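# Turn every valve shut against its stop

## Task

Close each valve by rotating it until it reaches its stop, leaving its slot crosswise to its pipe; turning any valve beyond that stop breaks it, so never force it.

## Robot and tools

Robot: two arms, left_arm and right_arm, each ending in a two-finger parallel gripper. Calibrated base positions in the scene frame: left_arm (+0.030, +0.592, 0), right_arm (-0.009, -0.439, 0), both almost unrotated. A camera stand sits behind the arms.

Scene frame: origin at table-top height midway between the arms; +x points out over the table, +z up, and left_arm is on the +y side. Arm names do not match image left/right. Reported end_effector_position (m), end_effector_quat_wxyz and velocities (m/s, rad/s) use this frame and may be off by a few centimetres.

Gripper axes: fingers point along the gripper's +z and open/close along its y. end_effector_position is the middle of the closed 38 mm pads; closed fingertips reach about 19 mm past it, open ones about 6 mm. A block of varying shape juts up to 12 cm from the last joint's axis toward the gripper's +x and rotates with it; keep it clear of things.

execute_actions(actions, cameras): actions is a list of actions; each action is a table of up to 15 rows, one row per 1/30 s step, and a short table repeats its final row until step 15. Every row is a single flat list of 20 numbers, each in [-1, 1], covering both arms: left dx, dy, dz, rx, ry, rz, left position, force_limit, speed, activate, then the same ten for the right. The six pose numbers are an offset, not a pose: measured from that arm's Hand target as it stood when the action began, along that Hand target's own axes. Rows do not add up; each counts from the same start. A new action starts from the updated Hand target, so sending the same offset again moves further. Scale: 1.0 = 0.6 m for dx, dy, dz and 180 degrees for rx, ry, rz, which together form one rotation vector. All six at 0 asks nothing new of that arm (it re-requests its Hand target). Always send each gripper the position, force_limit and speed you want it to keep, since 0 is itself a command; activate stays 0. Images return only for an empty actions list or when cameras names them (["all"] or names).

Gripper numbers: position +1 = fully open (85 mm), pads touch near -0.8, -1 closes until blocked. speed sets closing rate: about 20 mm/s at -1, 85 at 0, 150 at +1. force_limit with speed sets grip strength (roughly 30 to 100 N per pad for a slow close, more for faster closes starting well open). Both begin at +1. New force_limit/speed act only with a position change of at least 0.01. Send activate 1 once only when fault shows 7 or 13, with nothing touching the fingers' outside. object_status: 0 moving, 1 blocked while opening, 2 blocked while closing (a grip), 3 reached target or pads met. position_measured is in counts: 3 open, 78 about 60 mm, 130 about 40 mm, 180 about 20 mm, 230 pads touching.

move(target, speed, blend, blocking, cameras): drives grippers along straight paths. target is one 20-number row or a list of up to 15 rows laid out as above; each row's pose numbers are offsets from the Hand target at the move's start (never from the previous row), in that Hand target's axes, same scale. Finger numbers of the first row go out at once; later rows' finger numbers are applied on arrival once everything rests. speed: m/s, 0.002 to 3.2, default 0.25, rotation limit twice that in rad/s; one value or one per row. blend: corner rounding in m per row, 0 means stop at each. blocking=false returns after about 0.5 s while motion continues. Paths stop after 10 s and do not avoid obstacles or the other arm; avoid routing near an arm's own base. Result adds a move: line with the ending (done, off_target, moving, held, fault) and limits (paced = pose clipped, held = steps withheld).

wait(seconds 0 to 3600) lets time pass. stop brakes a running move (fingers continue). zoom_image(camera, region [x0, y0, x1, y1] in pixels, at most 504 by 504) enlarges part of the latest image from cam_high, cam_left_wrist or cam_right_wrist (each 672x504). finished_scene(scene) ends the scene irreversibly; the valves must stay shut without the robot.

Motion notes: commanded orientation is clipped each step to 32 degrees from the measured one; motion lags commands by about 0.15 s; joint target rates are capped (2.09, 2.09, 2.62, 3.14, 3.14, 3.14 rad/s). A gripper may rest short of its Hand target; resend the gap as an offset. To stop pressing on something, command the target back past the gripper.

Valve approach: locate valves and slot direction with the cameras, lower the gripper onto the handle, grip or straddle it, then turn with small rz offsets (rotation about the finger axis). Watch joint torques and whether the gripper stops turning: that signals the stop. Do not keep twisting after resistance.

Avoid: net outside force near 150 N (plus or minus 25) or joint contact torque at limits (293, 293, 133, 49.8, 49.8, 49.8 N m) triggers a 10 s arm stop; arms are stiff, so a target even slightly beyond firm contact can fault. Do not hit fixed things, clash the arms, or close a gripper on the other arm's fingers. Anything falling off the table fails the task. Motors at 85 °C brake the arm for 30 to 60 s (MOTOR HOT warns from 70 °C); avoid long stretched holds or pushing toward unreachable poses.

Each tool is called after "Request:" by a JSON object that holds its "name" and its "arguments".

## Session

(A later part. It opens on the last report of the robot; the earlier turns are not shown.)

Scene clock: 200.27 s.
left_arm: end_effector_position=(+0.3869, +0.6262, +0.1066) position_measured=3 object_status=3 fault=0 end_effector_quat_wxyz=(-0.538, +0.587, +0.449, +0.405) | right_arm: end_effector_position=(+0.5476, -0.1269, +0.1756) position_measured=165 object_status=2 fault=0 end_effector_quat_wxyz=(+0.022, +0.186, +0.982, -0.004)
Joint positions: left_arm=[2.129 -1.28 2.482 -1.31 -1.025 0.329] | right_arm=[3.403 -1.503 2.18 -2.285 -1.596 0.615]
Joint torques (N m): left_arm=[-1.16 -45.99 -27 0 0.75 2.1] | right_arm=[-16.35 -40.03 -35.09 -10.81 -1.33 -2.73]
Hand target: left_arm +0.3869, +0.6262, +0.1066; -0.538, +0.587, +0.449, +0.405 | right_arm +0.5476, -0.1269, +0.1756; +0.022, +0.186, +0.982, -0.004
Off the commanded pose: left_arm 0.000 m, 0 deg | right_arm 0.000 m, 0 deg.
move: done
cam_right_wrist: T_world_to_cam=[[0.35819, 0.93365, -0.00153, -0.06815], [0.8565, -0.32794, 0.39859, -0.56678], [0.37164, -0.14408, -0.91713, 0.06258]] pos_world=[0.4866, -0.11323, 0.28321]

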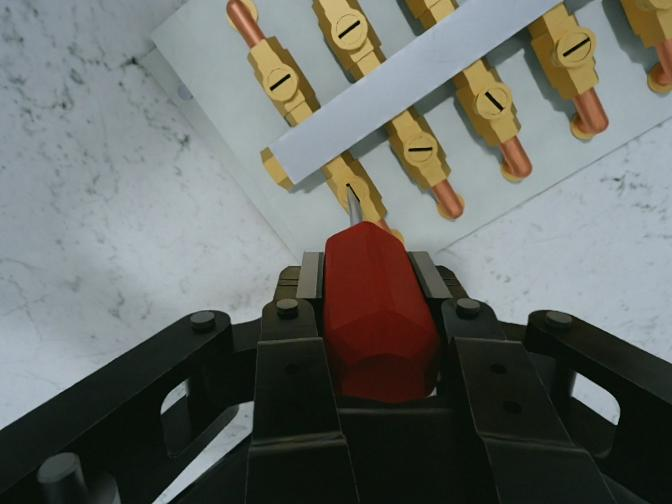

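Request:
{"name": "move", "arguments": {"target": [0,0,0,0,0,0,1,1,1,0, -0.0003,0,0.003,0,0,0,-0.97,0.8,-1,0], "speed": 0.03, "cameras": ["cam_right_wrist"]}}

Request:
{"name": "zoom_image", "arguments": {"camera": "cam_right_wrist", "region": [335, 175, 365, 205]}}

Scene clock: 200.90 s.
left_arm: end_effector_position=(+0.3869, +0.6262, +0.1066) position_measured=3 object_status=3 fault=0 end_effector_quat_wxyz=(-0.538, +0.587, +0.449, +0.405) | right_arm: end_effector_position=(+0.5478, -0.1270, +0.1738) position_measured=165 object_status=2 fault=0 end_effector_quat_wxyz=(+0.022, +0.186, +0.982, -0.004)
Joint positions: left_arm=[2.129 -1.28 2.482 -1.31 -1.025 0.329] | right_arm=[3.403 -1.5 2.182 -2.289 -1.596 0.614]
Joint torques (N m): left_arm=[-3.91 -44.76 -27.96 0.21 0.06 1.3] | right_arm=[-15.78 -40.99 -34.44 -10.76 0.45 -2.75]
Hand target: left_arm +0.3869, +0.6262, +0.1066; -0.538, +0.587, +0.449, +0.405 | right_arm +0.5478, -0.1270, +0.1738; +0.022, +0.186, +0.982, -0.004
Off the commanded pose: left_arm 0.000 m, 0 deg | right_arm 0.000 m, 0 deg.
move: done
cam_right_wrist: T_world_to_cam=[[0.35819, 0.93365, -0.00153, -0.06817], [0.8565, -0.32794, 0.39859, -0.56636], [0.37164, -0.14408, -0.91713, 0.06081]] pos_world=[0.4869, -0.11332, 0.28141]

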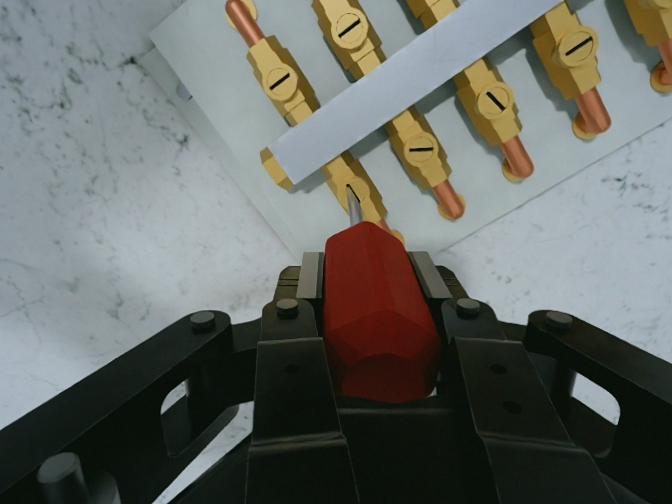

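Scaled by 16.800 from the camera's image (finer frame: 960x720).

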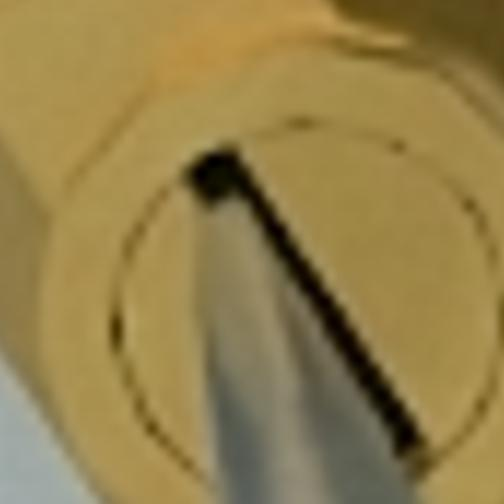

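Request:
{"name": "move", "arguments": {"target": [0,0,0,0,0,0,1,1,1,0, 0.0001,0,0.0017,0,0,0,-0.97,0.8,-1,0], "speed": 0.03, "cameras": ["cam_right_wrist"]}}

Request:
{"name": "zoom_image", "arguments": {"camera": "cam_right_wrist", "region": [335, 175, 365, 205]}}

Scene clock: 201.53 s.
left_arm: end_effector_position=(+0.3869, +0.6262, +0.1066) position_measured=3 object_status=3 fault=0 end_effector_quat_wxyz=(-0.538, +0.587, +0.449, +0.405) | right_arm: end_effector_position=(+0.5478, -0.1270, +0.1728) position_measured=165 object_status=2 fault=0 end_effector_quat_wxyz=(+0.022, +0.186, +0.982, -0.004)
Joint positions: left_arm=[2.129 -1.28 2.482 -1.31 -1.025 0.329] | right_arm=[3.403 -1.499 2.182 -2.291 -1.596 0.614]
Joint torques (N m): left_arm=[-1.61 -45.87 -27.19 0.26 0.39 1.38] | right_arm=[-12.36 -38.98 -35.23 -11.18 1.75 -2]
Hand target: left_arm +0.3869, +0.6262, +0.1066; -0.538, +0.587, +0.449, +0.405 | right_arm +0.5478, -0.1270, +0.1728; +0.022, +0.186, +0.982, -0.004
Off the commanded pose: left_arm 0.000 m, 0 deg | right_arm 0.000 m, 0 deg.
move: done
cam_right_wrist: T_world_to_cam=[[0.35819, 0.93365, -0.00153, -0.06817], [0.8565, -0.32794, 0.39859, -0.56596], [0.37164, -0.14408, -0.91713, 0.05989]] pos_world=[0.4869, -0.11332, 0.28041]

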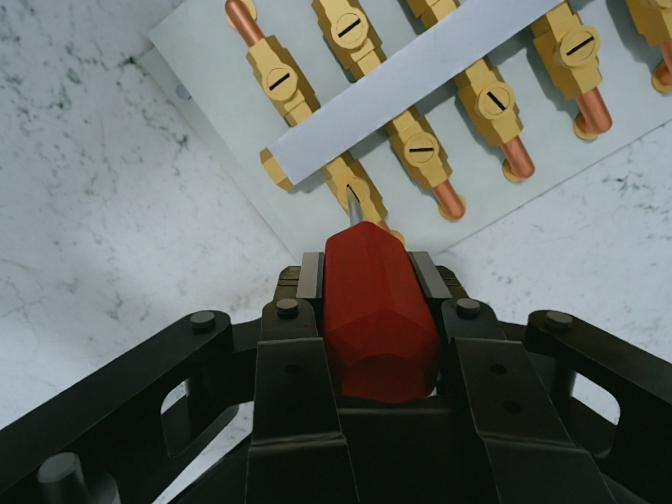

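Scaled by 16.800 from the camera's image (finer frame: 960x720).

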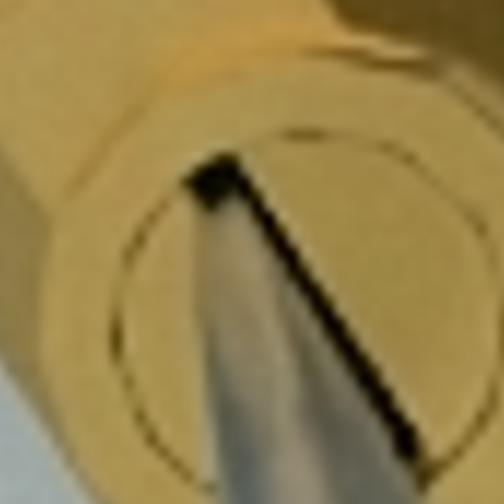

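Request:
{"name": "move", "arguments": {"target": [0,0,0,0,0,0,1,1,1,0, 0,0,0.0017,0,0,0,-0.97,0.8,-1,0], "speed": 0.03, "cameras": ["cam_right_wrist"]}}

Request:
{"name": "zoom_image", "arguments": {"camera": "cam_right_wrist", "region": [335, 175, 365, 205]}}

Scene clock: 202.17 s.
left_arm: end_effector_position=(+0.3869, +0.6262, +0.1066) position_measured=3 object_status=3 fault=0 end_effector_quat_wxyz=(-0.538, +0.587, +0.449, +0.405) | right_arm: end_effector_position=(+0.5479, -0.1270, +0.1719) position_measured=165 object_status=2 fault=0 end_effector_quat_wxyz=(+0.022, +0.186, +0.982, -0.004)
Joint positions: left_arm=[2.129 -1.28 2.482 -1.31 -1.025 0.329] | right_arm=[3.403 -1.498 2.183 -2.294 -1.596 0.614]
Joint torques (N m): left_arm=[-3.71 -43.54 -28.05 -0.06 0.65 1.73] | right_arm=[-14.54 -9.79 -11.43 -5.71 2.02 -2.57]
Hand target: left_arm +0.3869, +0.6262, +0.1066; -0.538, +0.587, +0.449, +0.405 | right_arm +0.5479, -0.1270, +0.1718; +0.022, +0.186, +0.982, -0.004
Off the commanded pose: left_arm 0.000 m, 0 deg | right_arm 0.000 m, 0 deg.
move: done
cam_right_wrist: T_world_to_cam=[[0.35816, 0.93366, -0.00136, -0.0682], [0.85642, -0.32795, 0.39875, -0.56561], [0.37185, -0.14398, -0.91706, 0.05895]] pos_world=[0.4869, -0.11332, 0.27951]

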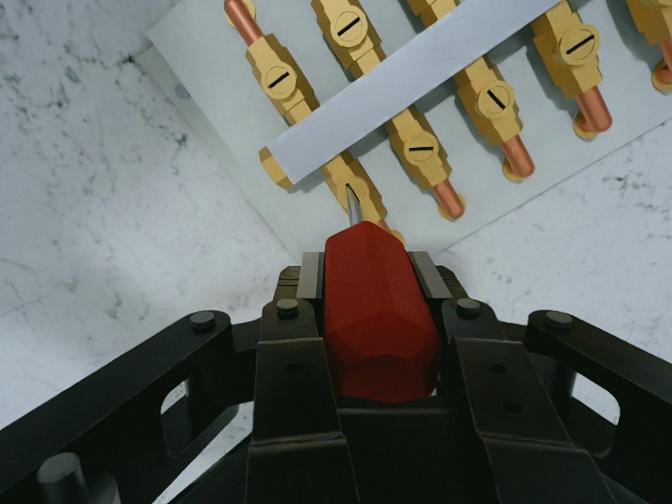

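Scaled by 16.800 from the camera's image (finer frame: 960x720).

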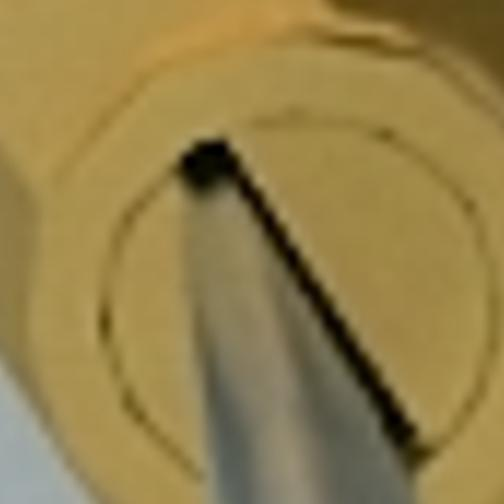

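Request:
{"name": "move", "arguments": {"target": [[0,0,0,0,0,0,1,1,1,0, 0,0,-0.002,0,0,0,-0.97,0.8,-1,0],[0,0,0,0,0,0,1,1,1,0, 0,-0.0001,-0.002,0.0005,0,0.0111,-0.97,0.8,-1,0]], "speed": 0.05, "cameras": ["cam_right_wrist"]}}

Request:
{"name": "zoom_image", "arguments": {"camera": "cam_right_wrist", "region": [335, 175, 365, 205]}}

Scene clock: 203.37 s.
left_arm: end_effector_position=(+0.3869, +0.6262, +0.1066) position_measured=3 object_status=3 fault=0 end_effector_quat_wxyz=(-0.538, +0.587, +0.449, +0.405) | right_arm: end_effector_position=(+0.5478, -0.1270, +0.1730) position_measured=165 object_status=2 fault=0 end_effector_quat_wxyz=(+0.022, +0.203, +0.979, -0.004)
Joint positions: left_arm=[2.129 -1.28 2.482 -1.31 -1.025 0.329] | right_arm=[3.403 -1.499 2.182 -2.29 -1.597 0.65]
Joint torques (N m): left_arm=[-2.72 -46.58 -28.32 0.37 0.06 1.4] | right_arm=[10.16 -61.49 -50.96 -0.87 -2.01 0.97]
Hand target: left_arm +0.3869, +0.6262, +0.1066; -0.538, +0.587, +0.449, +0.405 | right_arm +0.5478, -0.1270, +0.1730; +0.022, +0.203, +0.979, -0.004
Off the commanded pose: left_arm 0.000 m, 0 deg | right_arm 0.000 m, 0 deg.
move: done
cam_right_wrist: T_world_to_cam=[[0.39027, 0.9207, -0.00156, -0.08736], [0.84469, -0.35737, 0.39849, -0.5632], [0.36633, -0.15683, -0.91717, 0.06129]] pos_world=[0.48737, -0.11123, 0.28051]

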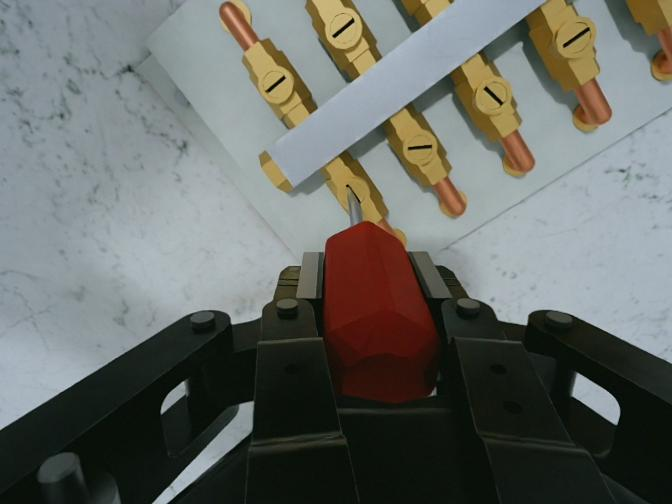

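Scaled by 16.800 from the camera's image (finer frame: 960x720).

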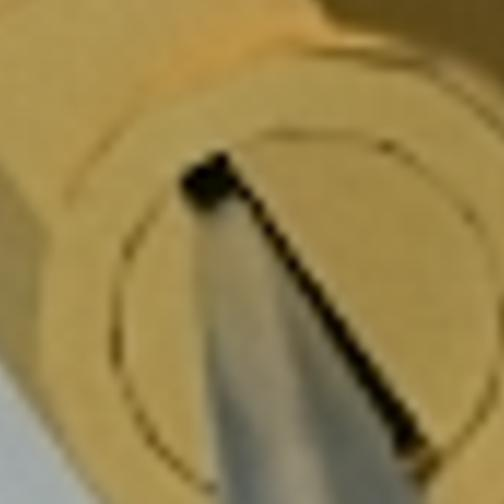

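Request:
{"name": "move", "arguments": {"target": [[0,0,0,0,0,0,1,1,1,0, 0,0.0001,0,-0.0002,0,-0.005,-0.97,0.8,-1,0],[0,0,0,0,0,0,1,1,1,0, 0.0001,0.0001,0.0028,-0.0002,0,-0.005,-0.97,0.8,-1,0]], "speed": 0.03, "cameras": ["cam_right_wrist"]}}

Request:
{"name": "zoom_image", "arguments": {"camera": "cam_right_wrist", "region": [335, 175, 365, 205]}}

Scene clock: 204.27 s.
left_arm: end_effector_position=(+0.3869, +0.6262, +0.1066) position_measured=3 object_status=3 fault=0 end_effector_quat_wxyz=(-0.538, +0.587, +0.449, +0.405) | right_arm: end_effector_position=(+0.5481, -0.1269, +0.1718) position_measured=165 object_status=2 fault=0 end_effector_quat_wxyz=(+0.022, +0.195, +0.980, -0.004)
Joint positions: left_arm=[2.129 -1.28 2.482 -1.31 -1.025 0.329] | right_arm=[3.403 -1.497 2.183 -2.294 -1.597 0.634]
Joint torques (N m): left_arm=[-3.45 -42.97 -26.36 0.14 0.55 1.18] | right_arm=[-13.11 -5.42 -8.01 -5.08 3.11 -2.89]
Hand target: left_arm +0.3869, +0.6262, +0.1066; -0.538, +0.587, +0.449, +0.405 | right_arm +0.5478, -0.1270, +0.1713; +0.022, +0.195, +0.981, -0.004
Off the commanded pose: left_arm 0.000 m, 0 deg | right_arm 0.001 m, 0 deg.
move: done
cam_right_wrist: T_world_to_cam=[[0.37609, 0.92658, -0.00121, -0.07907], [0.8498, -0.34441, 0.39904, -0.56415], [0.36933, -0.1511, -0.91693, 0.0592]] pos_world=[0.48729, -0.11208, 0.27931]

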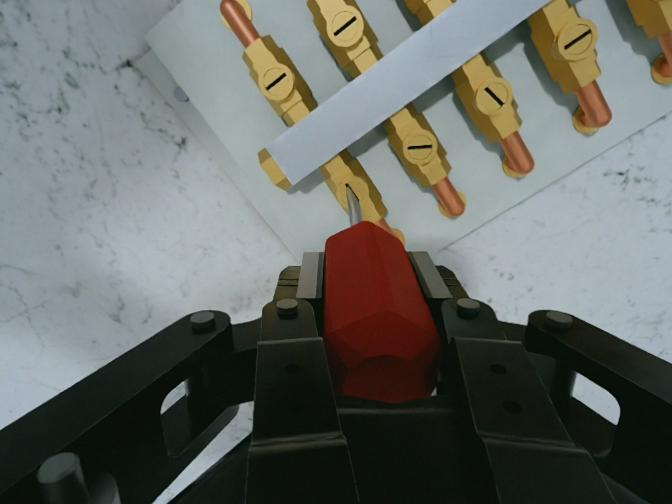

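Scaled by 16.800 from the camera's image (finer frame: 960x720).

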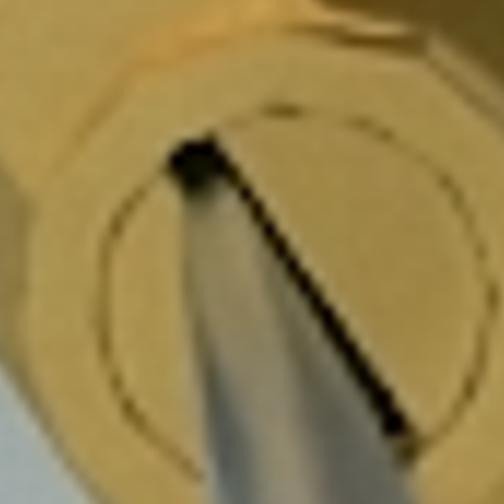

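Request:
{"name": "move", "arguments": {"target": [[0,0,0,0,0,0,1,1,1,0, 0,0,-0.0018,0,0,0,-0.97,0.8,-1,0],[0,0,0,0,0,0,1,1,1,0, 0,0.0004,-0.0018,-0.0002,0,-0.0056,-0.97,0.8,-1,0],[0,0,0,0,0,0,1,1,1,0, 0,0.0004,0.0005,-0.0002,0,-0.0056,-0.97,0.8,-1,0]], "speed": 0.03, "cameras": ["cam_right_wrist"]}}

Request:
{"name": "zoom_image", "arguments": {"camera": "cam_right_wrist", "region": [335, 175, 365, 205]}}

Scene clock: 205.40 s.
left_arm: end_effector_position=(+0.3869, +0.6262, +0.1066) position_measured=3 object_status=3 fault=0 end_effector_quat_wxyz=(-0.538, +0.587, +0.449, +0.405) | right_arm: end_effector_position=(+0.5482, -0.1267, +0.1714) position_measured=165 object_status=2 fault=0 end_effector_quat_wxyz=(+0.022, +0.187, +0.982, -0.004)
Joint positions: left_arm=[2.129 -1.28 2.482 -1.31 -1.025 0.329] | right_arm=[3.403 -1.497 2.183 -2.295 -1.596 0.617]
Joint torques (N m): left_arm=[-2.91 -42.59 -28.23 -0.01 0.48 1.74] | right_arm=[8.96 10.87 2.62 -2.71 4.77 -2.95]
Hand target: left_arm +0.3869, +0.6262, +0.1066; -0.538, +0.587, +0.449, +0.405 | right_arm +0.5479, -0.1268, +0.1710; +0.022, +0.187, +0.982, -0.004
Off the commanded pose: left_arm 0.000 m, 0 deg | right_arm 0.000 m, 0 deg.
move: done
cam_right_wrist: T_world_to_cam=[[0.35977, 0.93304, -0.00143, -0.06948], [0.85574, -0.32936, 0.39903, -0.56536], [0.37184, -0.14478, -0.91694, 0.05836]] pos_world=[0.4871, -0.11293, 0.27901]

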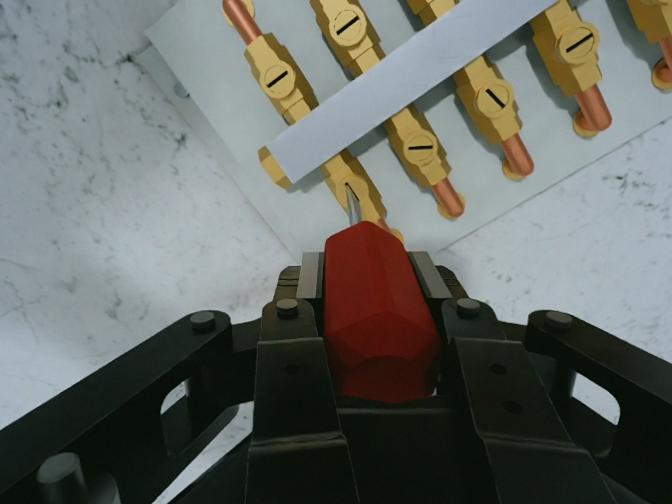

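Scaled by 16.800 from the camera's image (finer frame: 960x720).

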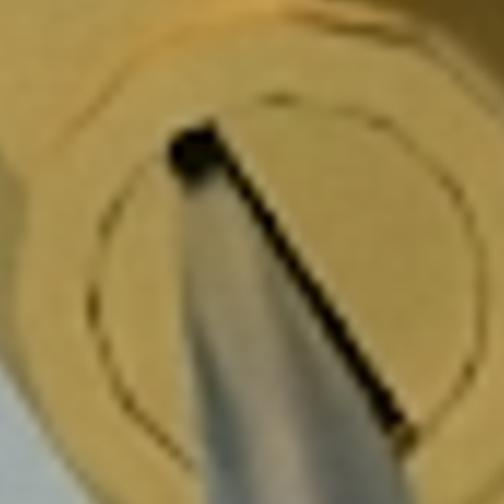

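Request:
{"name": "move", "arguments": {"target": [[0,0,0,0,0,0,1,1,1,0, -0.0001,0,-0.004,0,0,0,-0.97,0.8,-1,0],[0,0,0,0,0,0,1,1,1,0, -0.0001,0.0004,-0.004,0,0,0,-0.97,0.8,-1,0],[0,0,0,0,0,0,1,1,1,0, -0.0001,0.0004,-0.0023,0,0,0,-0.97,0.8,-1,0]], "speed": 0.03, "cameras": ["cam_right_wrist"]}}

Request:
{"name": "zoom_image", "arguments": {"camera": "cam_right_wrist", "region": [335, 175, 365, 205]}}

Scene clock: 206.33 s.
left_arm: end_effector_position=(+0.3869, +0.6262, +0.1066) position_measured=3 object_status=3 fault=0 end_effector_quat_wxyz=(-0.538, +0.587, +0.449, +0.405) | right_arm: end_effector_position=(+0.5480, -0.1265, +0.1725) position_measured=165 object_status=2 fault=0 end_effector_quat_wxyz=(+0.022, +0.187, +0.982, -0.004)
Joint positions: left_arm=[2.129 -1.28 2.482 -1.31 -1.025 0.329] | right_arm=[3.403 -1.498 2.182 -2.292 -1.596 0.617]
Joint torques (N m): left_arm=[-4.07 -44.01 -26.57 0.44 0.63 1.72] | right_arm=[11.84 -36.61 -48.05 -10.73 -0.82 0.79]
Hand target: left_arm +0.3869, +0.6262, +0.1066; -0.538, +0.587, +0.449, +0.405 | right_arm +0.5480, -0.1265, +0.1724; +0.022, +0.187, +0.982, -0.004
Off the commanded pose: left_arm 0.000 m, 0 deg | right_arm 0.000 m, 0 deg.
move: done
cam_right_wrist: T_world_to_cam=[[0.35968, 0.93307, -0.00171, -0.06953], [0.85604, -0.32925, 0.39848, -0.56571], [0.37125, -0.14479, -0.91717, 0.05975]] pos_world=[0.4871, -0.11273, 0.2801]

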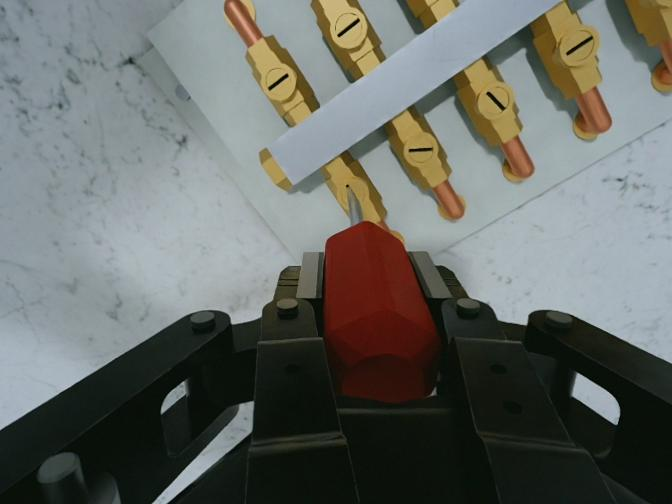

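Scaled by 16.800 from the camera's image (finer frame: 960x720).

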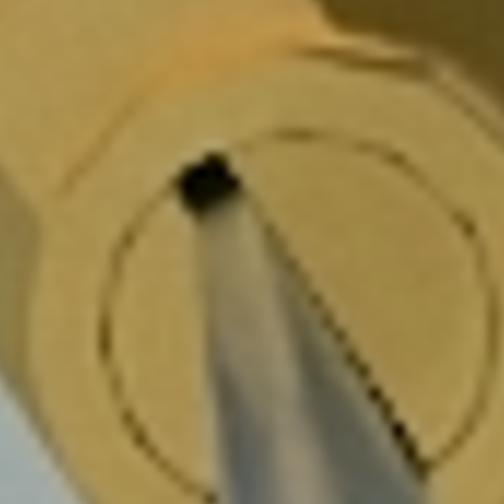

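Request:
{"name": "move", "arguments": {"target": [0,0,0,0,0,0,1,1,1,0, 0.0001,0,0.0022,0,0,0,-0.97,0.8,-1,0], "speed": 0.03, "cameras": ["cam_right_wrist"]}}

Request:
{"name": "zoom_image", "arguments": {"camera": "cam_right_wrist", "region": [335, 175, 365, 205]}}

Scene clock: 206.93 s.
left_arm: end_effector_position=(+0.3869, +0.6262, +0.1066) position_measured=3 object_status=3 fault=0 end_effector_quat_wxyz=(-0.538, +0.587, +0.449, +0.405) | right_arm: end_effector_position=(+0.5480, -0.1265, +0.1711) position_measured=165 object_status=2 fault=0 end_effector_quat_wxyz=(+0.022, +0.187, +0.982, -0.004)
Joint positions: left_arm=[2.129 -1.28 2.482 -1.31 -1.025 0.329] | right_arm=[3.403 -1.496 2.183 -2.295 -1.596 0.617]
Joint torques (N m): left_arm=[-3.4 -43.55 -26.44 0.28 0.71 1.82] | right_arm=[12.45 -37.4 -33 -10.62 -1.74 0.74]
Hand target: left_arm +0.3869, +0.6262, +0.1066; -0.538, +0.587, +0.449, +0.405 | right_arm +0.5480, -0.1265, +0.1710; +0.022, +0.187, +0.982, -0.004
Off the commanded pose: left_arm 0.000 m, 0 deg | right_arm 0.000 m, 0 deg.
move: done
cam_right_wrist: T_world_to_cam=[[0.3597, 0.93307, -0.00176, -0.06953], [0.85599, -0.32924, 0.39859, -0.56516], [0.37134, -0.14488, -0.91713, 0.0584]] pos_world=[0.4871, -0.11273, 0.27871]

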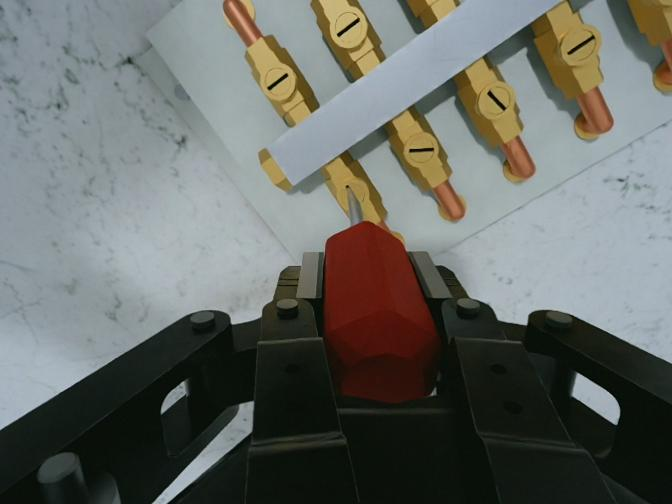

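Scaled by 16.800 from the camera's image (finer frame: 960x720).

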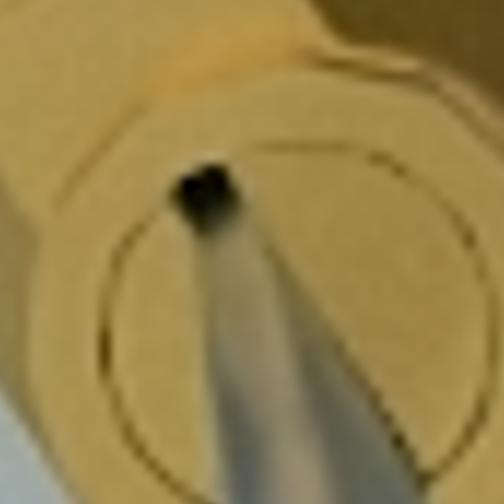

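Request:
{"name": "move", "arguments": {"target": [[0,0,0,0,0,0,1,1,1,0, 0.0001,0,0.0018,0,0,0,-0.97,0.8,-1,0],[0,0,0,0,0,0,1,1,1,0, 0.0009,0.0025,0.0018,-0.005,0,-0.1111,-0.97,0.8,-1,0]], "speed": [0.03,0.2], "cameras": ["cam_right_wrist"]}}

Request:
{"name": "zoom_image", "arguments": {"camera": "cam_right_wrist", "region": [335, 175, 365, 205]}}

Scene clock: 208.90 s.
left_arm: end_effector_position=(+0.3869, +0.6262, +0.1066) position_measured=3 object_status=3 fault=0 end_effector_quat_wxyz=(-0.538, +0.587, +0.449, +0.405) | right_arm: end_effector_position=(+0.5481, -0.1250, +0.1699) position_measured=165 object_status=2 fault=0 end_effector_quat_wxyz=(+0.022, +0.013, +1.000, +0.000)
Joint positions: left_arm=[2.129 -1.28 2.482 -1.31 -1.025 0.329] | right_arm=[3.399 -1.497 2.188 -2.306 -1.582 0.264]
Joint torques (N m): left_arm=[-1.02 -47.48 -26.55 0.39 0.45 1.36] | right_arm=[-15.62 -49.09 -23.74 -7.74 2.73 -2.6]
Hand target: left_arm +0.3869, +0.6262, +0.1066; -0.538, +0.587, +0.449, +0.405 | right_arm +0.5481, -0.1250, +0.1699; +0.022, +0.013, +1.000, +0.000
Off the commanded pose: left_arm 0.000 m, 0 deg | right_arm 0.000 m, 0 deg.
move: done
cam_right_wrist: T_world_to_cam=[[0.01887, 0.99982, -0.0017, 0.12409], [0.91689, -0.01663, 0.39879, -0.55857], [0.39869, -0.00908, -0.91704, 0.05948]] pos_world=[0.48609, -0.13282, 0.27751]

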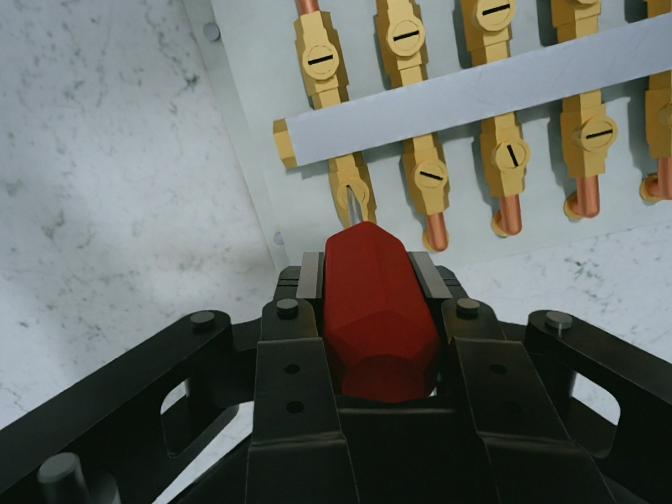

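Scaled by 16.800 from the camera's image (finer frame: 960x720).

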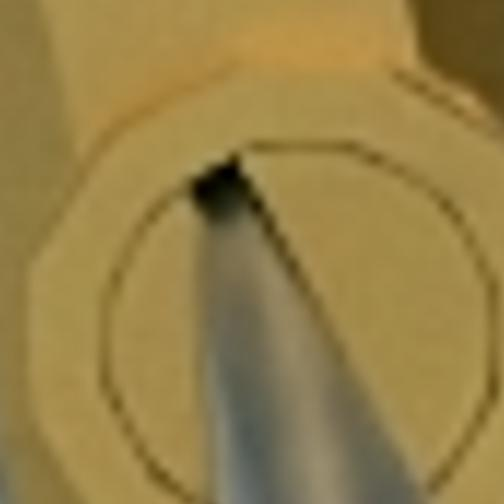

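Request:
{"name": "move", "arguments": {"target": [[0,0,0,0,0,0,1,1,1,0, 0.001,0.0027,0,-0.005,0,-0.1111,-0.97,0.8,-1,0],[0,0,0,0,0,0,1,1,1,0, 0.0027,0.0048,0,-0.01,0,-0.2222,-0.97,0.8,-1,0],[0,0,0,0,0,0,1,1,1,0, 0.0052,0.0063,0,-0.015,0,-0.3333,-0.97,0.8,-1,0],[0,0,0,0,0,0,1,1,1,0, 0.0069,0.0067,0,-0.018,0,-0.4,-0.97,0.8,-1,0],[0,0,0,0,0,0,1,1,1,0, 0.0075,0.0068,0,-0.0191,0,-0.4256,-0.97,0.8,-1,0]], "speed": [0.3,0.3,0.3,0.2,0.08], "blend": [0.01,0.01,0.01,0.003,0]}}

Request:
{"name": "move", "arguments": {"target": [0,0,0,0,0,0,1,1,1,0, -0.0015,0,-0.0333,0,0,0,-0.97,0.8,-1,0], "speed": 0.2, "cameras": ["cam_right_wrist"]}}

Request:
{"name": "zoom_image", "arguments": {"camera": "cam_right_wrist", "region": [325, 160, 375, 210]}}

Scene clock: 212.57 s.
left_arm: end_effector_position=(+0.3869, +0.6262, +0.1066) position_measured=3 object_status=3 fault=0 end_effector_quat_wxyz=(-0.538, +0.587, +0.449, +0.405) | right_arm: end_effector_position=(+0.5437, -0.1208, +0.1697) position_measured=165 object_status=2 fault=0 end_effector_quat_wxyz=(+0.018, -0.610, +0.792, +0.014)
Joint positions: left_arm=[2.129 -1.28 2.482 -1.31 -1.025 0.329] | right_arm=[3.384 -1.5 2.186 -2.278 -1.53 -1.089]
Joint torques (N m): left_arm=[-3.89 -42.3 -27.36 0.41 0.8 2.05] | right_arm=[-12.41 -29.16 -43.96 0.94 2.63 -3.32]
Hand target: left_arm +0.3869, +0.6262, +0.1066; -0.538, +0.587, +0.449, +0.405 | right_arm +0.5437, -0.1208, +0.1697; +0.018, -0.610, +0.792, +0.014
Off the commanded pose: left_arm 0.000 m, 0 deg | right_arm 0.000 m, 0 deg.
move: done

Scene clock: 213.23 s.
left_arm: end_effector_position=(+0.3869, +0.6262, +0.1066) position_measured=3 object_status=3 fault=0 end_effector_quat_wxyz=(-0.538, +0.587, +0.449, +0.405) | right_arm: end_effector_position=(+0.5437, -0.1208, +0.1896) position_measured=165 object_status=2 fault=0 end_effector_quat_wxyz=(+0.018, -0.610, +0.792, +0.014)
Joint positions: left_arm=[2.129 -1.28 2.482 -1.31 -1.025 0.329] | right_arm=[3.384 -1.524 2.168 -2.236 -1.53 -1.089]
Joint torques (N m): left_arm=[-4.04 -45.92 -27.73 0.13 0.62 1.55] | right_arm=[12.47 -58.49 -51.97 -0.89 0.1 -0.53]
Hand target: left_arm +0.3869, +0.6262, +0.1066; -0.538, +0.587, +0.449, +0.405 | right_arm +0.5437, -0.1208, +0.1897; +0.018, -0.610, +0.792, +0.014
Off the commanded pose: left_arm 0.000 m, 0 deg | right_arm 0.000 m, 0 deg.
move: done
cam_right_wrist: T_world_to_cam=[[-0.96869, 0.24825, -0.00232, 0.56638], [0.22669, 0.88829, 0.39945, -0.07785], [0.10122, 0.38642, -0.91675, 0.28874]] pos_world=[0.53707, -0.18302, 0.29711]

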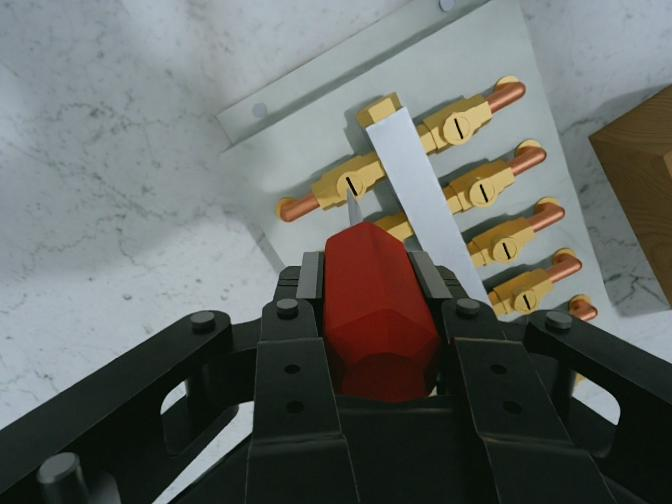

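Scaled by 10.080 from the camera's image (finer frame: 960x720).

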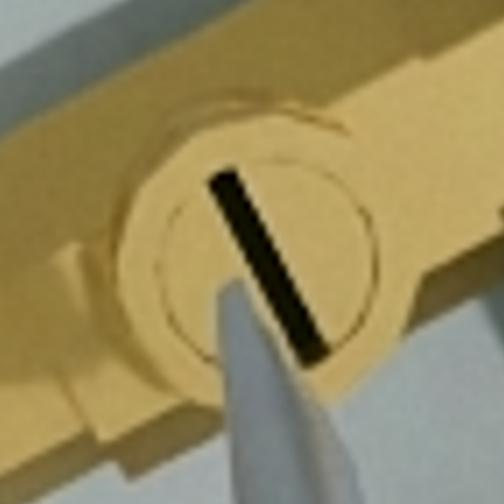

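Request:
{"name": "move", "arguments": {"target": [0,0,0,0,0,0,1,1,1,0, -0.06,0.0272,0.0222,0.01,0,0.2222,-0.97,0.8,-1,0], "speed": 0.4, "cameras": ["cam_right_wrist"]}}

Request:
{"name": "zoom_image", "arguments": {"camera": "cam_right_wrist", "region": [330, 165, 370, 205]}}

Scene clock: 215.33 s.
left_arm: end_effector_position=(+0.3869, +0.6262, +0.1066) position_measured=3 object_status=3 fault=0 end_effector_quat_wxyz=(-0.538, +0.587, +0.449, +0.405) | right_arm: end_effector_position=(+0.5373, -0.0813, +0.1781) position_measured=165 object_status=2 fault=0 end_effector_quat_wxyz=(+0.022, -0.302, +0.953, +0.007)
Joint positions: left_arm=[2.129 -1.28 2.482 -1.31 -1.025 0.329] | right_arm=[3.46 -1.488 2.16 -2.286 -1.556 -0.315]
Joint torques (N m): left_arm=[-2.88 -45.87 -26.91 0.59 0.11 1.63] | right_arm=[11.56 -40.87 -51.13 -11.01 -2 1.69]
Hand target: left_arm +0.3869, +0.6262, +0.1066; -0.538, +0.587, +0.449, +0.405 | right_arm +0.5373, -0.0812, +0.1781; +0.022, -0.302, +0.953, +0.007
Off the commanded pose: left_arm 0.000 m, 0 deg | right_arm 0.000 m, 0 deg.
move: done
cam_right_wrist: T_world_to_cam=[[-0.5822, 0.81304, -0.00196, 0.38848], [0.74499, 0.53444, 0.3992, -0.41407], [0.32561, 0.23095, -0.91686, 0.13039]] pos_world=[0.4922, -0.12467, 0.28561]

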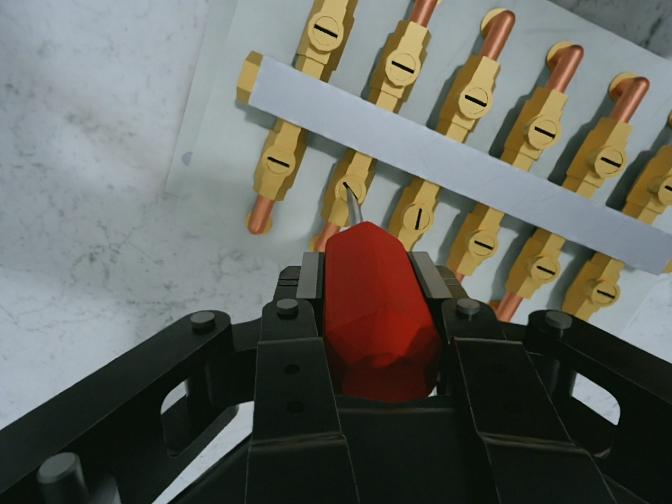

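Scaled by 12.600 from the camera's image (finer frame: 960x720).

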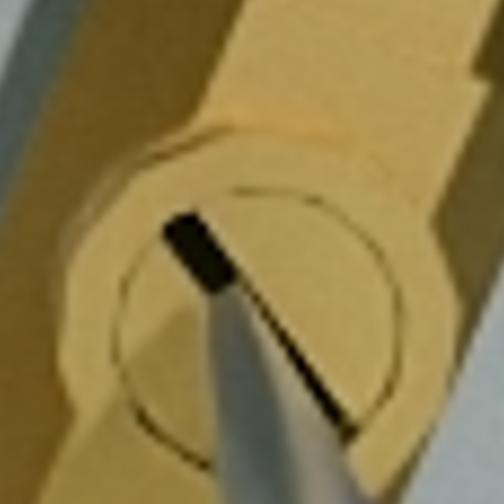

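Request:
{"name": "move", "arguments": {"target": [0,0,0,0,0,0,1,1,1,0, 0.0018,-0.0011,0.006,-0.001,0,-0.0222,-0.97,0.8,-1,0], "speed": 0.08, "cameras": ["cam_right_wrist"]}}

Request:
{"name": "zoom_image", "arguments": {"camera": "cam_right_wrist", "region": [335, 175, 365, 205]}}

Scene clock: 216.57 s.
left_arm: end_effector_position=(+0.3869, +0.6262, +0.1066) position_measured=3 object_status=3 fault=0 end_effector_quat_wxyz=(-0.538, +0.587, +0.449, +0.405) | right_arm: end_effector_position=(+0.5369, -0.0823, +0.1744) position_measured=165 object_status=2 fault=0 end_effector_quat_wxyz=(+0.021, -0.335, +0.942, +0.008)
Joint positions: left_arm=[2.129 -1.28 2.482 -1.31 -1.025 0.329] | right_arm=[3.458 -1.485 2.165 -2.292 -1.553 -0.387]
Joint torques (N m): left_arm=[-1.66 -47.54 -26.7 0.75 0.51 1.7] | right_arm=[-14.53 -38.83 -35.04 -10.8 2.48 -2.77]
Hand target: left_arm +0.3869, +0.6262, +0.1066; -0.538, +0.587, +0.449, +0.405 | right_arm +0.5369, -0.0823, +0.1744; +0.021, -0.335, +0.942, +0.008
Off the commanded pose: left_arm 0.000 m, 0 deg | right_arm 0.000 m, 0 deg.
move: done
cam_right_wrist: T_world_to_cam=[[-0.63693, 0.77092, -0.00204, 0.41504], [0.7063, 0.5846, 0.39922, -0.38692], [0.30896, 0.25284, -0.91685, 0.13819]] pos_world=[0.49495, -0.12871, 0.28201]

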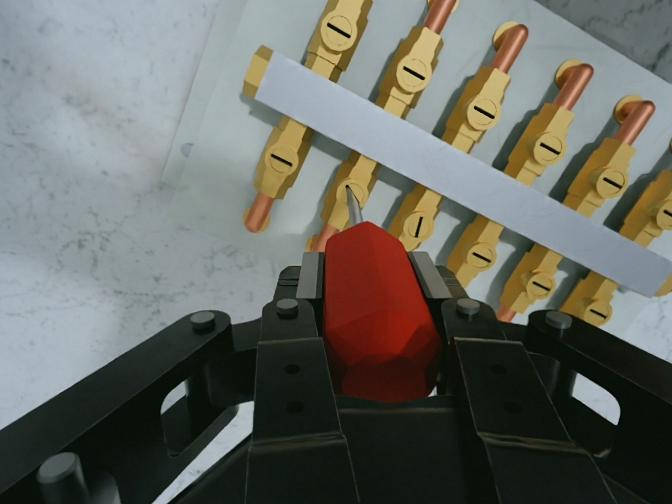

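Scaled by 16.800 from the camera's image (finer frame: 960x720).

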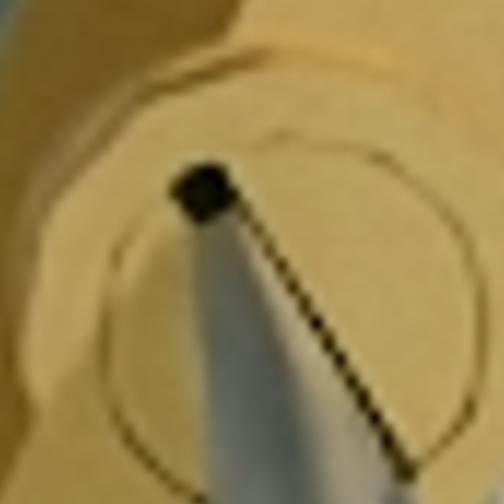

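Request:
{"name": "move", "arguments": {"target": [0,0,0,0,0,0,1,1,1,0, -0.0005,0,0.0031,0,0,0,-0.97,0.8,-1,0], "speed": 0.04, "cameras": ["cam_right_wrist"]}}

Request:
{"name": "zoom_image", "arguments": {"camera": "cam_right_wrist", "region": [335, 175, 365, 205]}}

Scene clock: 217.30 s.
left_arm: end_effector_position=(+0.3869, +0.6262, +0.1066) position_measured=3 object_status=3 fault=0 end_effector_quat_wxyz=(-0.538, +0.587, +0.449, +0.405) | right_arm: end_effector_position=(+0.5373, -0.0821, +0.1726) position_measured=165 object_status=2 fault=0 end_effector_quat_wxyz=(+0.021, -0.335, +0.942, +0.008)
Joint positions: left_arm=[2.129 -1.28 2.482 -1.31 -1.025 0.329] | right_arm=[3.458 -1.483 2.166 -2.296 -1.553 -0.387]
Joint torques (N m): left_arm=[-0.78 -45.92 -28.15 0.2 0.42 1.48] | right_arm=[11.81 -38.32 -33.16 -10.72 2.51 0.92]
Hand target: left_arm +0.3869, +0.6262, +0.1066; -0.538, +0.587, +0.449, +0.405 | right_arm +0.5372, -0.0821, +0.1726; +0.021, -0.335, +0.942, +0.008
Off the commanded pose: left_arm 0.000 m, 0 deg | right_arm 0.000 m, 0 deg.
move: done
cam_right_wrist: T_world_to_cam=[[-0.63726, 0.77065, -0.00198, 0.41525], [0.70606, 0.58487, 0.39926, -0.38646], [0.30885, 0.25303, -0.91683, 0.13643]] pos_world=[0.49534, -0.12851, 0.28021]

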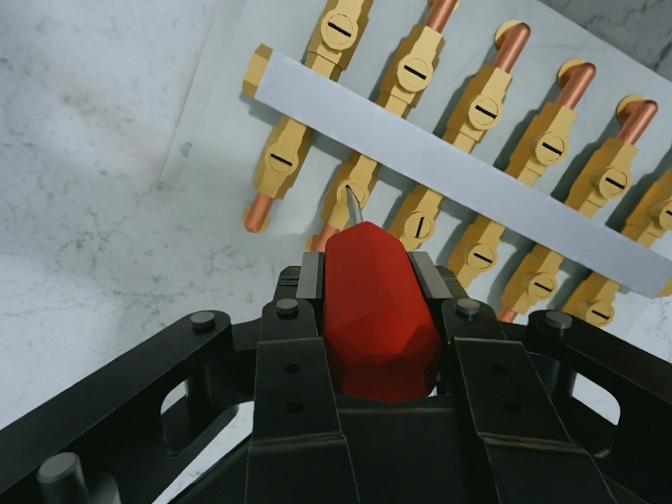

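Scaled by 16.800 from the camera's image (finer frame: 960x720).

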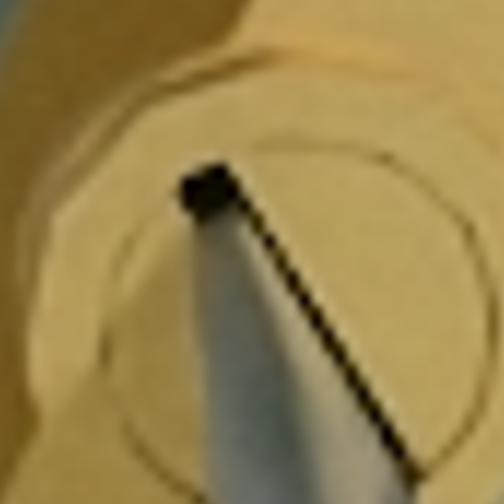

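Request:
{"name": "move", "arguments": {"target": [[0,0,0,0,0,0,1,1,1,0, 0,0.00025,0,0,0,0,-0.97,0.8,-1,0],[0,0,0,0,0,0,1,1,1,0, 0,0.00025,0.0022,0,0,0,-0.97,0.8,-1,0]], "speed": 0.03, "cameras": ["cam_right_wrist"]}}

Request:
{"name": "zoom_image", "arguments": {"camera": "cam_right_wrist", "region": [335, 175, 365, 205]}}

Scene clock: 218.30 s.
left_arm: end_effector_position=(+0.3869, +0.6262, +0.1066) position_measured=3 object_status=3 fault=0 end_effector_quat_wxyz=(-0.538, +0.587, +0.449, +0.405) | right_arm: end_effector_position=(+0.5371, -0.0819, +0.1713) position_measured=165 object_status=2 fault=0 end_effector_quat_wxyz=(+0.021, -0.335, +0.942, +0.008)
Joint positions: left_arm=[2.129 -1.28 2.482 -1.31 -1.025 0.329] | right_arm=[3.458 -1.481 2.167 -2.299 -1.553 -0.386]
Joint torques (N m): left_arm=[2.9 -47.06 -26.26 0.26 0.79 2.21] | right_arm=[12.79 -40.05 -38.81 -10.81 1.66 0.67]
Hand target: left_arm +0.3869, +0.6262, +0.1066; -0.538, +0.587, +0.449, +0.405 | right_arm +0.5372, -0.0819, +0.1713; +0.021, -0.335, +0.942, +0.008
Off the commanded pose: left_arm 0.000 m, 0 deg | right_arm 0.000 m, 0 deg.
move: done
cam_right_wrist: T_world_to_cam=[[-0.63727, 0.77063, -0.00192, 0.41502], [0.70608, 0.58489, 0.3992, -0.38594], [0.30876, 0.25304, -0.91686, 0.13518]] pos_world=[0.49524, -0.12831, 0.27881]

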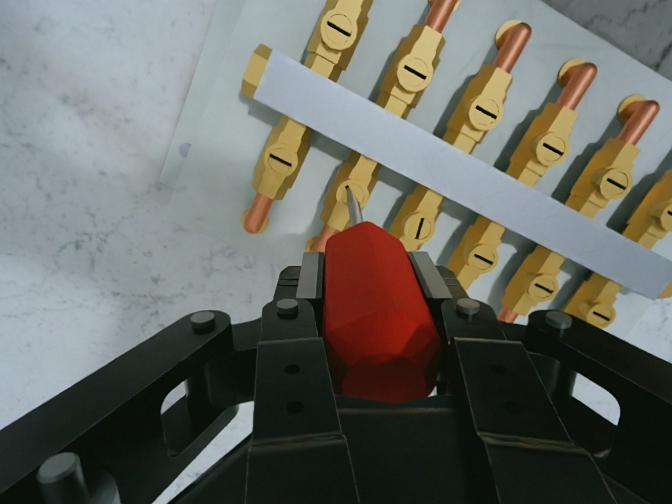

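Scaled by 16.800 from the camera's image (finer frame: 960x720).

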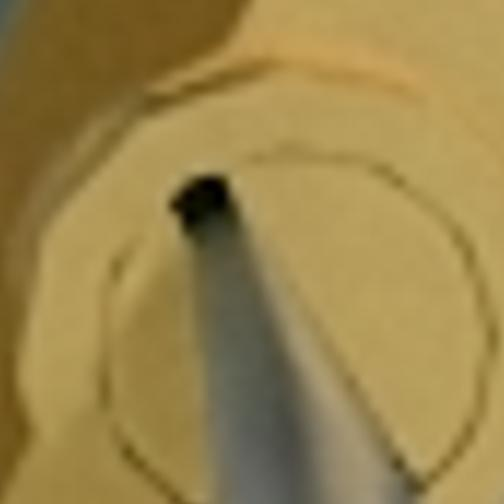

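Request:
{"name": "move", "arguments": {"target": [[0,0,0,0,0,0,1,1,1,0, 0.0001,0,0.0022,0,0,0,-0.97,0.8,-1,0],[0,0,0,0,0,0,1,1,1,0, 0.0009,0.0027,0.0022,-0.005,0,-0.1111,-0.97,0.8,-1,0],[0,0,0,0,0,0,1,1,1,0, 0.0018,0.0042,0.0022,-0.0081,0,-0.18,-0.97,0.8,-1,0],[0,0,0,0,0,0,1,1,1,0, 0.0021,0.0045,0.0022,-0.0089,0,-0.199,-0.97,0.8,-1,0]], "speed": [0.03,0.2,0.2,0.08], "blend": [0,0.01,0.003,0]}}

Request:
{"name": "move", "arguments": {"target": [0,0,0,0,0,0,1,1,1,0, -0.0007,0,-0.0167,0,0,0,-0.97,0.8,-1,0], "speed": 0.2, "cameras": ["cam_right_wrist"]}}

Request:
{"name": "zoom_image", "arguments": {"camera": "cam_right_wrist", "region": [325, 160, 375, 210]}}

Scene clock: 221.10 s.
left_arm: end_effector_position=(+0.3869, +0.6262, +0.1066) position_measured=3 object_status=3 fault=0 end_effector_quat_wxyz=(-0.538, +0.587, +0.449, +0.405) | right_arm: end_effector_position=(+0.5345, -0.0806, +0.1699) position_measured=165 object_status=2 fault=0 end_effector_quat_wxyz=(+0.018, -0.609, +0.793, +0.014)
Joint positions: left_arm=[2.129 -1.28 2.482 -1.31 -1.025 0.329] | right_arm=[3.452 -1.479 2.164 -2.279 -1.532 -1.018]
Joint torques (N m): left_arm=[-4 -44.86 -26.49 0.2 0.44 1.5] | right_arm=[-15.36 -25.4 -39.22 1.41 2.71 -3.94]
Hand target: left_arm +0.3869, +0.6262, +0.1066; -0.538, +0.587, +0.449, +0.405 | right_arm +0.5345, -0.0806, +0.1699; +0.018, -0.609, +0.793, +0.014
Off the commanded pose: left_arm 0.000 m, 0 deg | right_arm 0.000 m, 0 deg.
move: done

Scene clock: 221.67 s.
left_arm: end_effector_position=(+0.3869, +0.6262, +0.1066) position_measured=3 object_status=3 fault=0 end_effector_quat_wxyz=(-0.538, +0.587, +0.449, +0.405) | right_arm: end_effector_position=(+0.5345, -0.0806, +0.1798) position_measured=165 object_status=2 fault=0 end_effector_quat_wxyz=(+0.018, -0.609, +0.793, +0.014)
Joint positions: left_arm=[2.129 -1.28 2.482 -1.31 -1.025 0.329] | right_arm=[3.452 -1.491 2.155 -2.258 -1.532 -1.018]
Joint torques (N m): left_arm=[-3.67 -49.53 -26.76 0.14 1.02 1.47] | right_arm=[10.89 -64.83 -51.09 -1.36 0.33 -2.21]
Hand target: left_arm +0.3869, +0.6262, +0.1066; -0.538, +0.587, +0.449, +0.405 | right_arm +0.5345, -0.0806, +0.1799; +0.018, -0.609, +0.793, +0.014
Off the commanded pose: left_arm 0.000 m, 0 deg | right_arm 0.000 m, 0 deg.
move: done
cam_right_wrist: T_world_to_cam=[[-0.96789, 0.25138, -0.0025, 0.54735], [0.22948, 0.88758, 0.39942, -0.10908], [0.10263, 0.38602, -0.91676, 0.26437]] pos_world=[0.52768, -0.14283, 0.28731]

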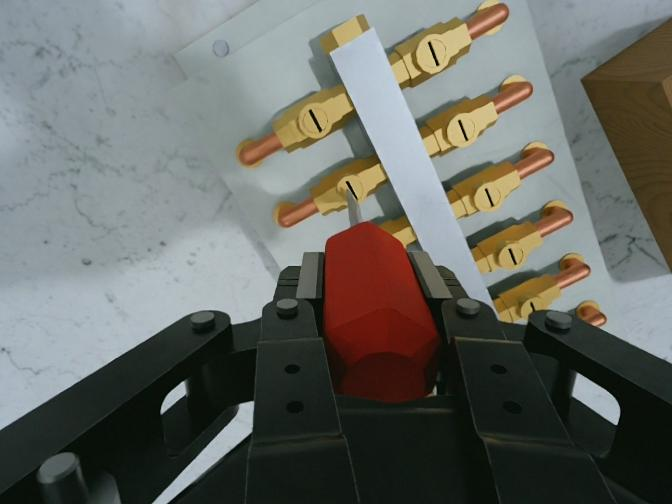

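Scaled by 10.080 from the camera's image (finer frame: 960x720).

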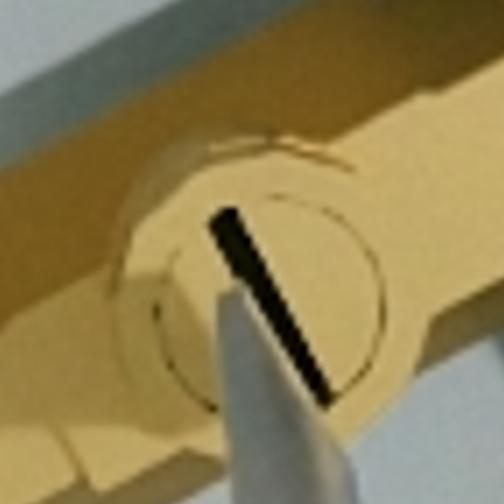

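Request:
{"name": "move", "arguments": {"target": [0,0,0,0,0,0,1,1,1,0, -0.0553,0.0235,0.004,0.0205,0,0.4556,-0.97,0.8,-1,0], "speed": 0.5, "cameras": ["cam_right_wrist"]}}

Request:
{"name": "zoom_image", "arguments": {"camera": "cam_right_wrist", "region": [335, 170, 365, 200]}}

Scene clock: 224.17 s.
left_arm: end_effector_position=(+0.3869, +0.6262, +0.1066) position_measured=3 object_status=3 fault=0 end_effector_quat_wxyz=(-0.538, +0.587, +0.449, +0.405) | right_arm: end_effector_position=(+0.5295, -0.0449, +0.1790) position_measured=165 object_status=2 fault=0 end_effector_quat_wxyz=(+0.023, +0.062, +0.998, -0.001)
Joint positions: left_arm=[2.129 -1.28 2.482 -1.31 -1.025 0.329] | right_arm=[3.534 -1.462 2.128 -2.276 -1.592 0.495]
Joint torques (N m): left_arm=[-2.92 -47.32 -27.28 0.1 0.68 1.41] | right_arm=[10.66 -43.18 -51.69 -1.01 -2.05 0.26]
Hand target: left_arm +0.3869, +0.6262, +0.1066; -0.538, +0.587, +0.449, +0.405 | right_arm +0.5295, -0.0448, +0.1790; +0.023, +0.062, +0.998, -0.001
Off the commanded pose: left_arm 0.000 m, 0 deg | right_arm 0.000 m, 0 deg.
move: done
cam_right_wrist: T_world_to_cam=[[0.11544, 0.99331, -0.00184, -0.00696], [0.91093, -0.10512, 0.39894, -0.54466], [0.39608, -0.04773, -0.91697, 0.07561]] pos_world=[0.46701, -0.04673, 0.28661]

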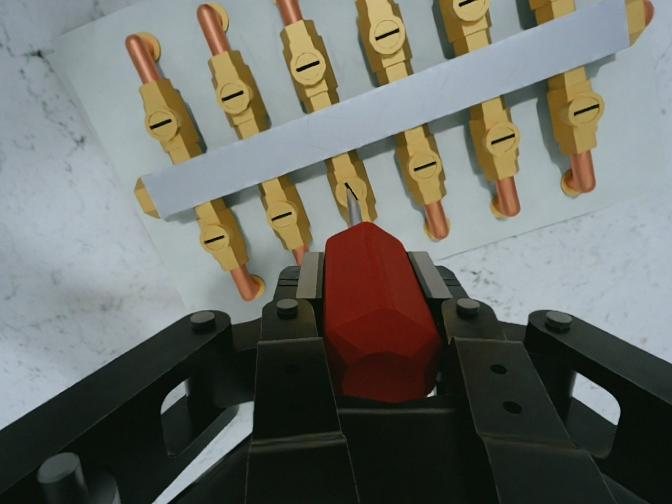

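Scaled by 16.800 from the camera's image (finer frame: 960x720).

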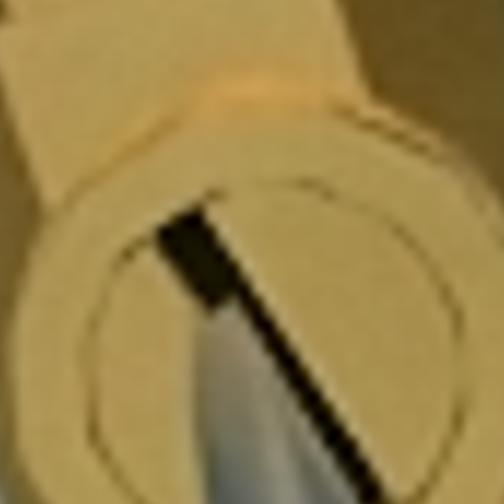

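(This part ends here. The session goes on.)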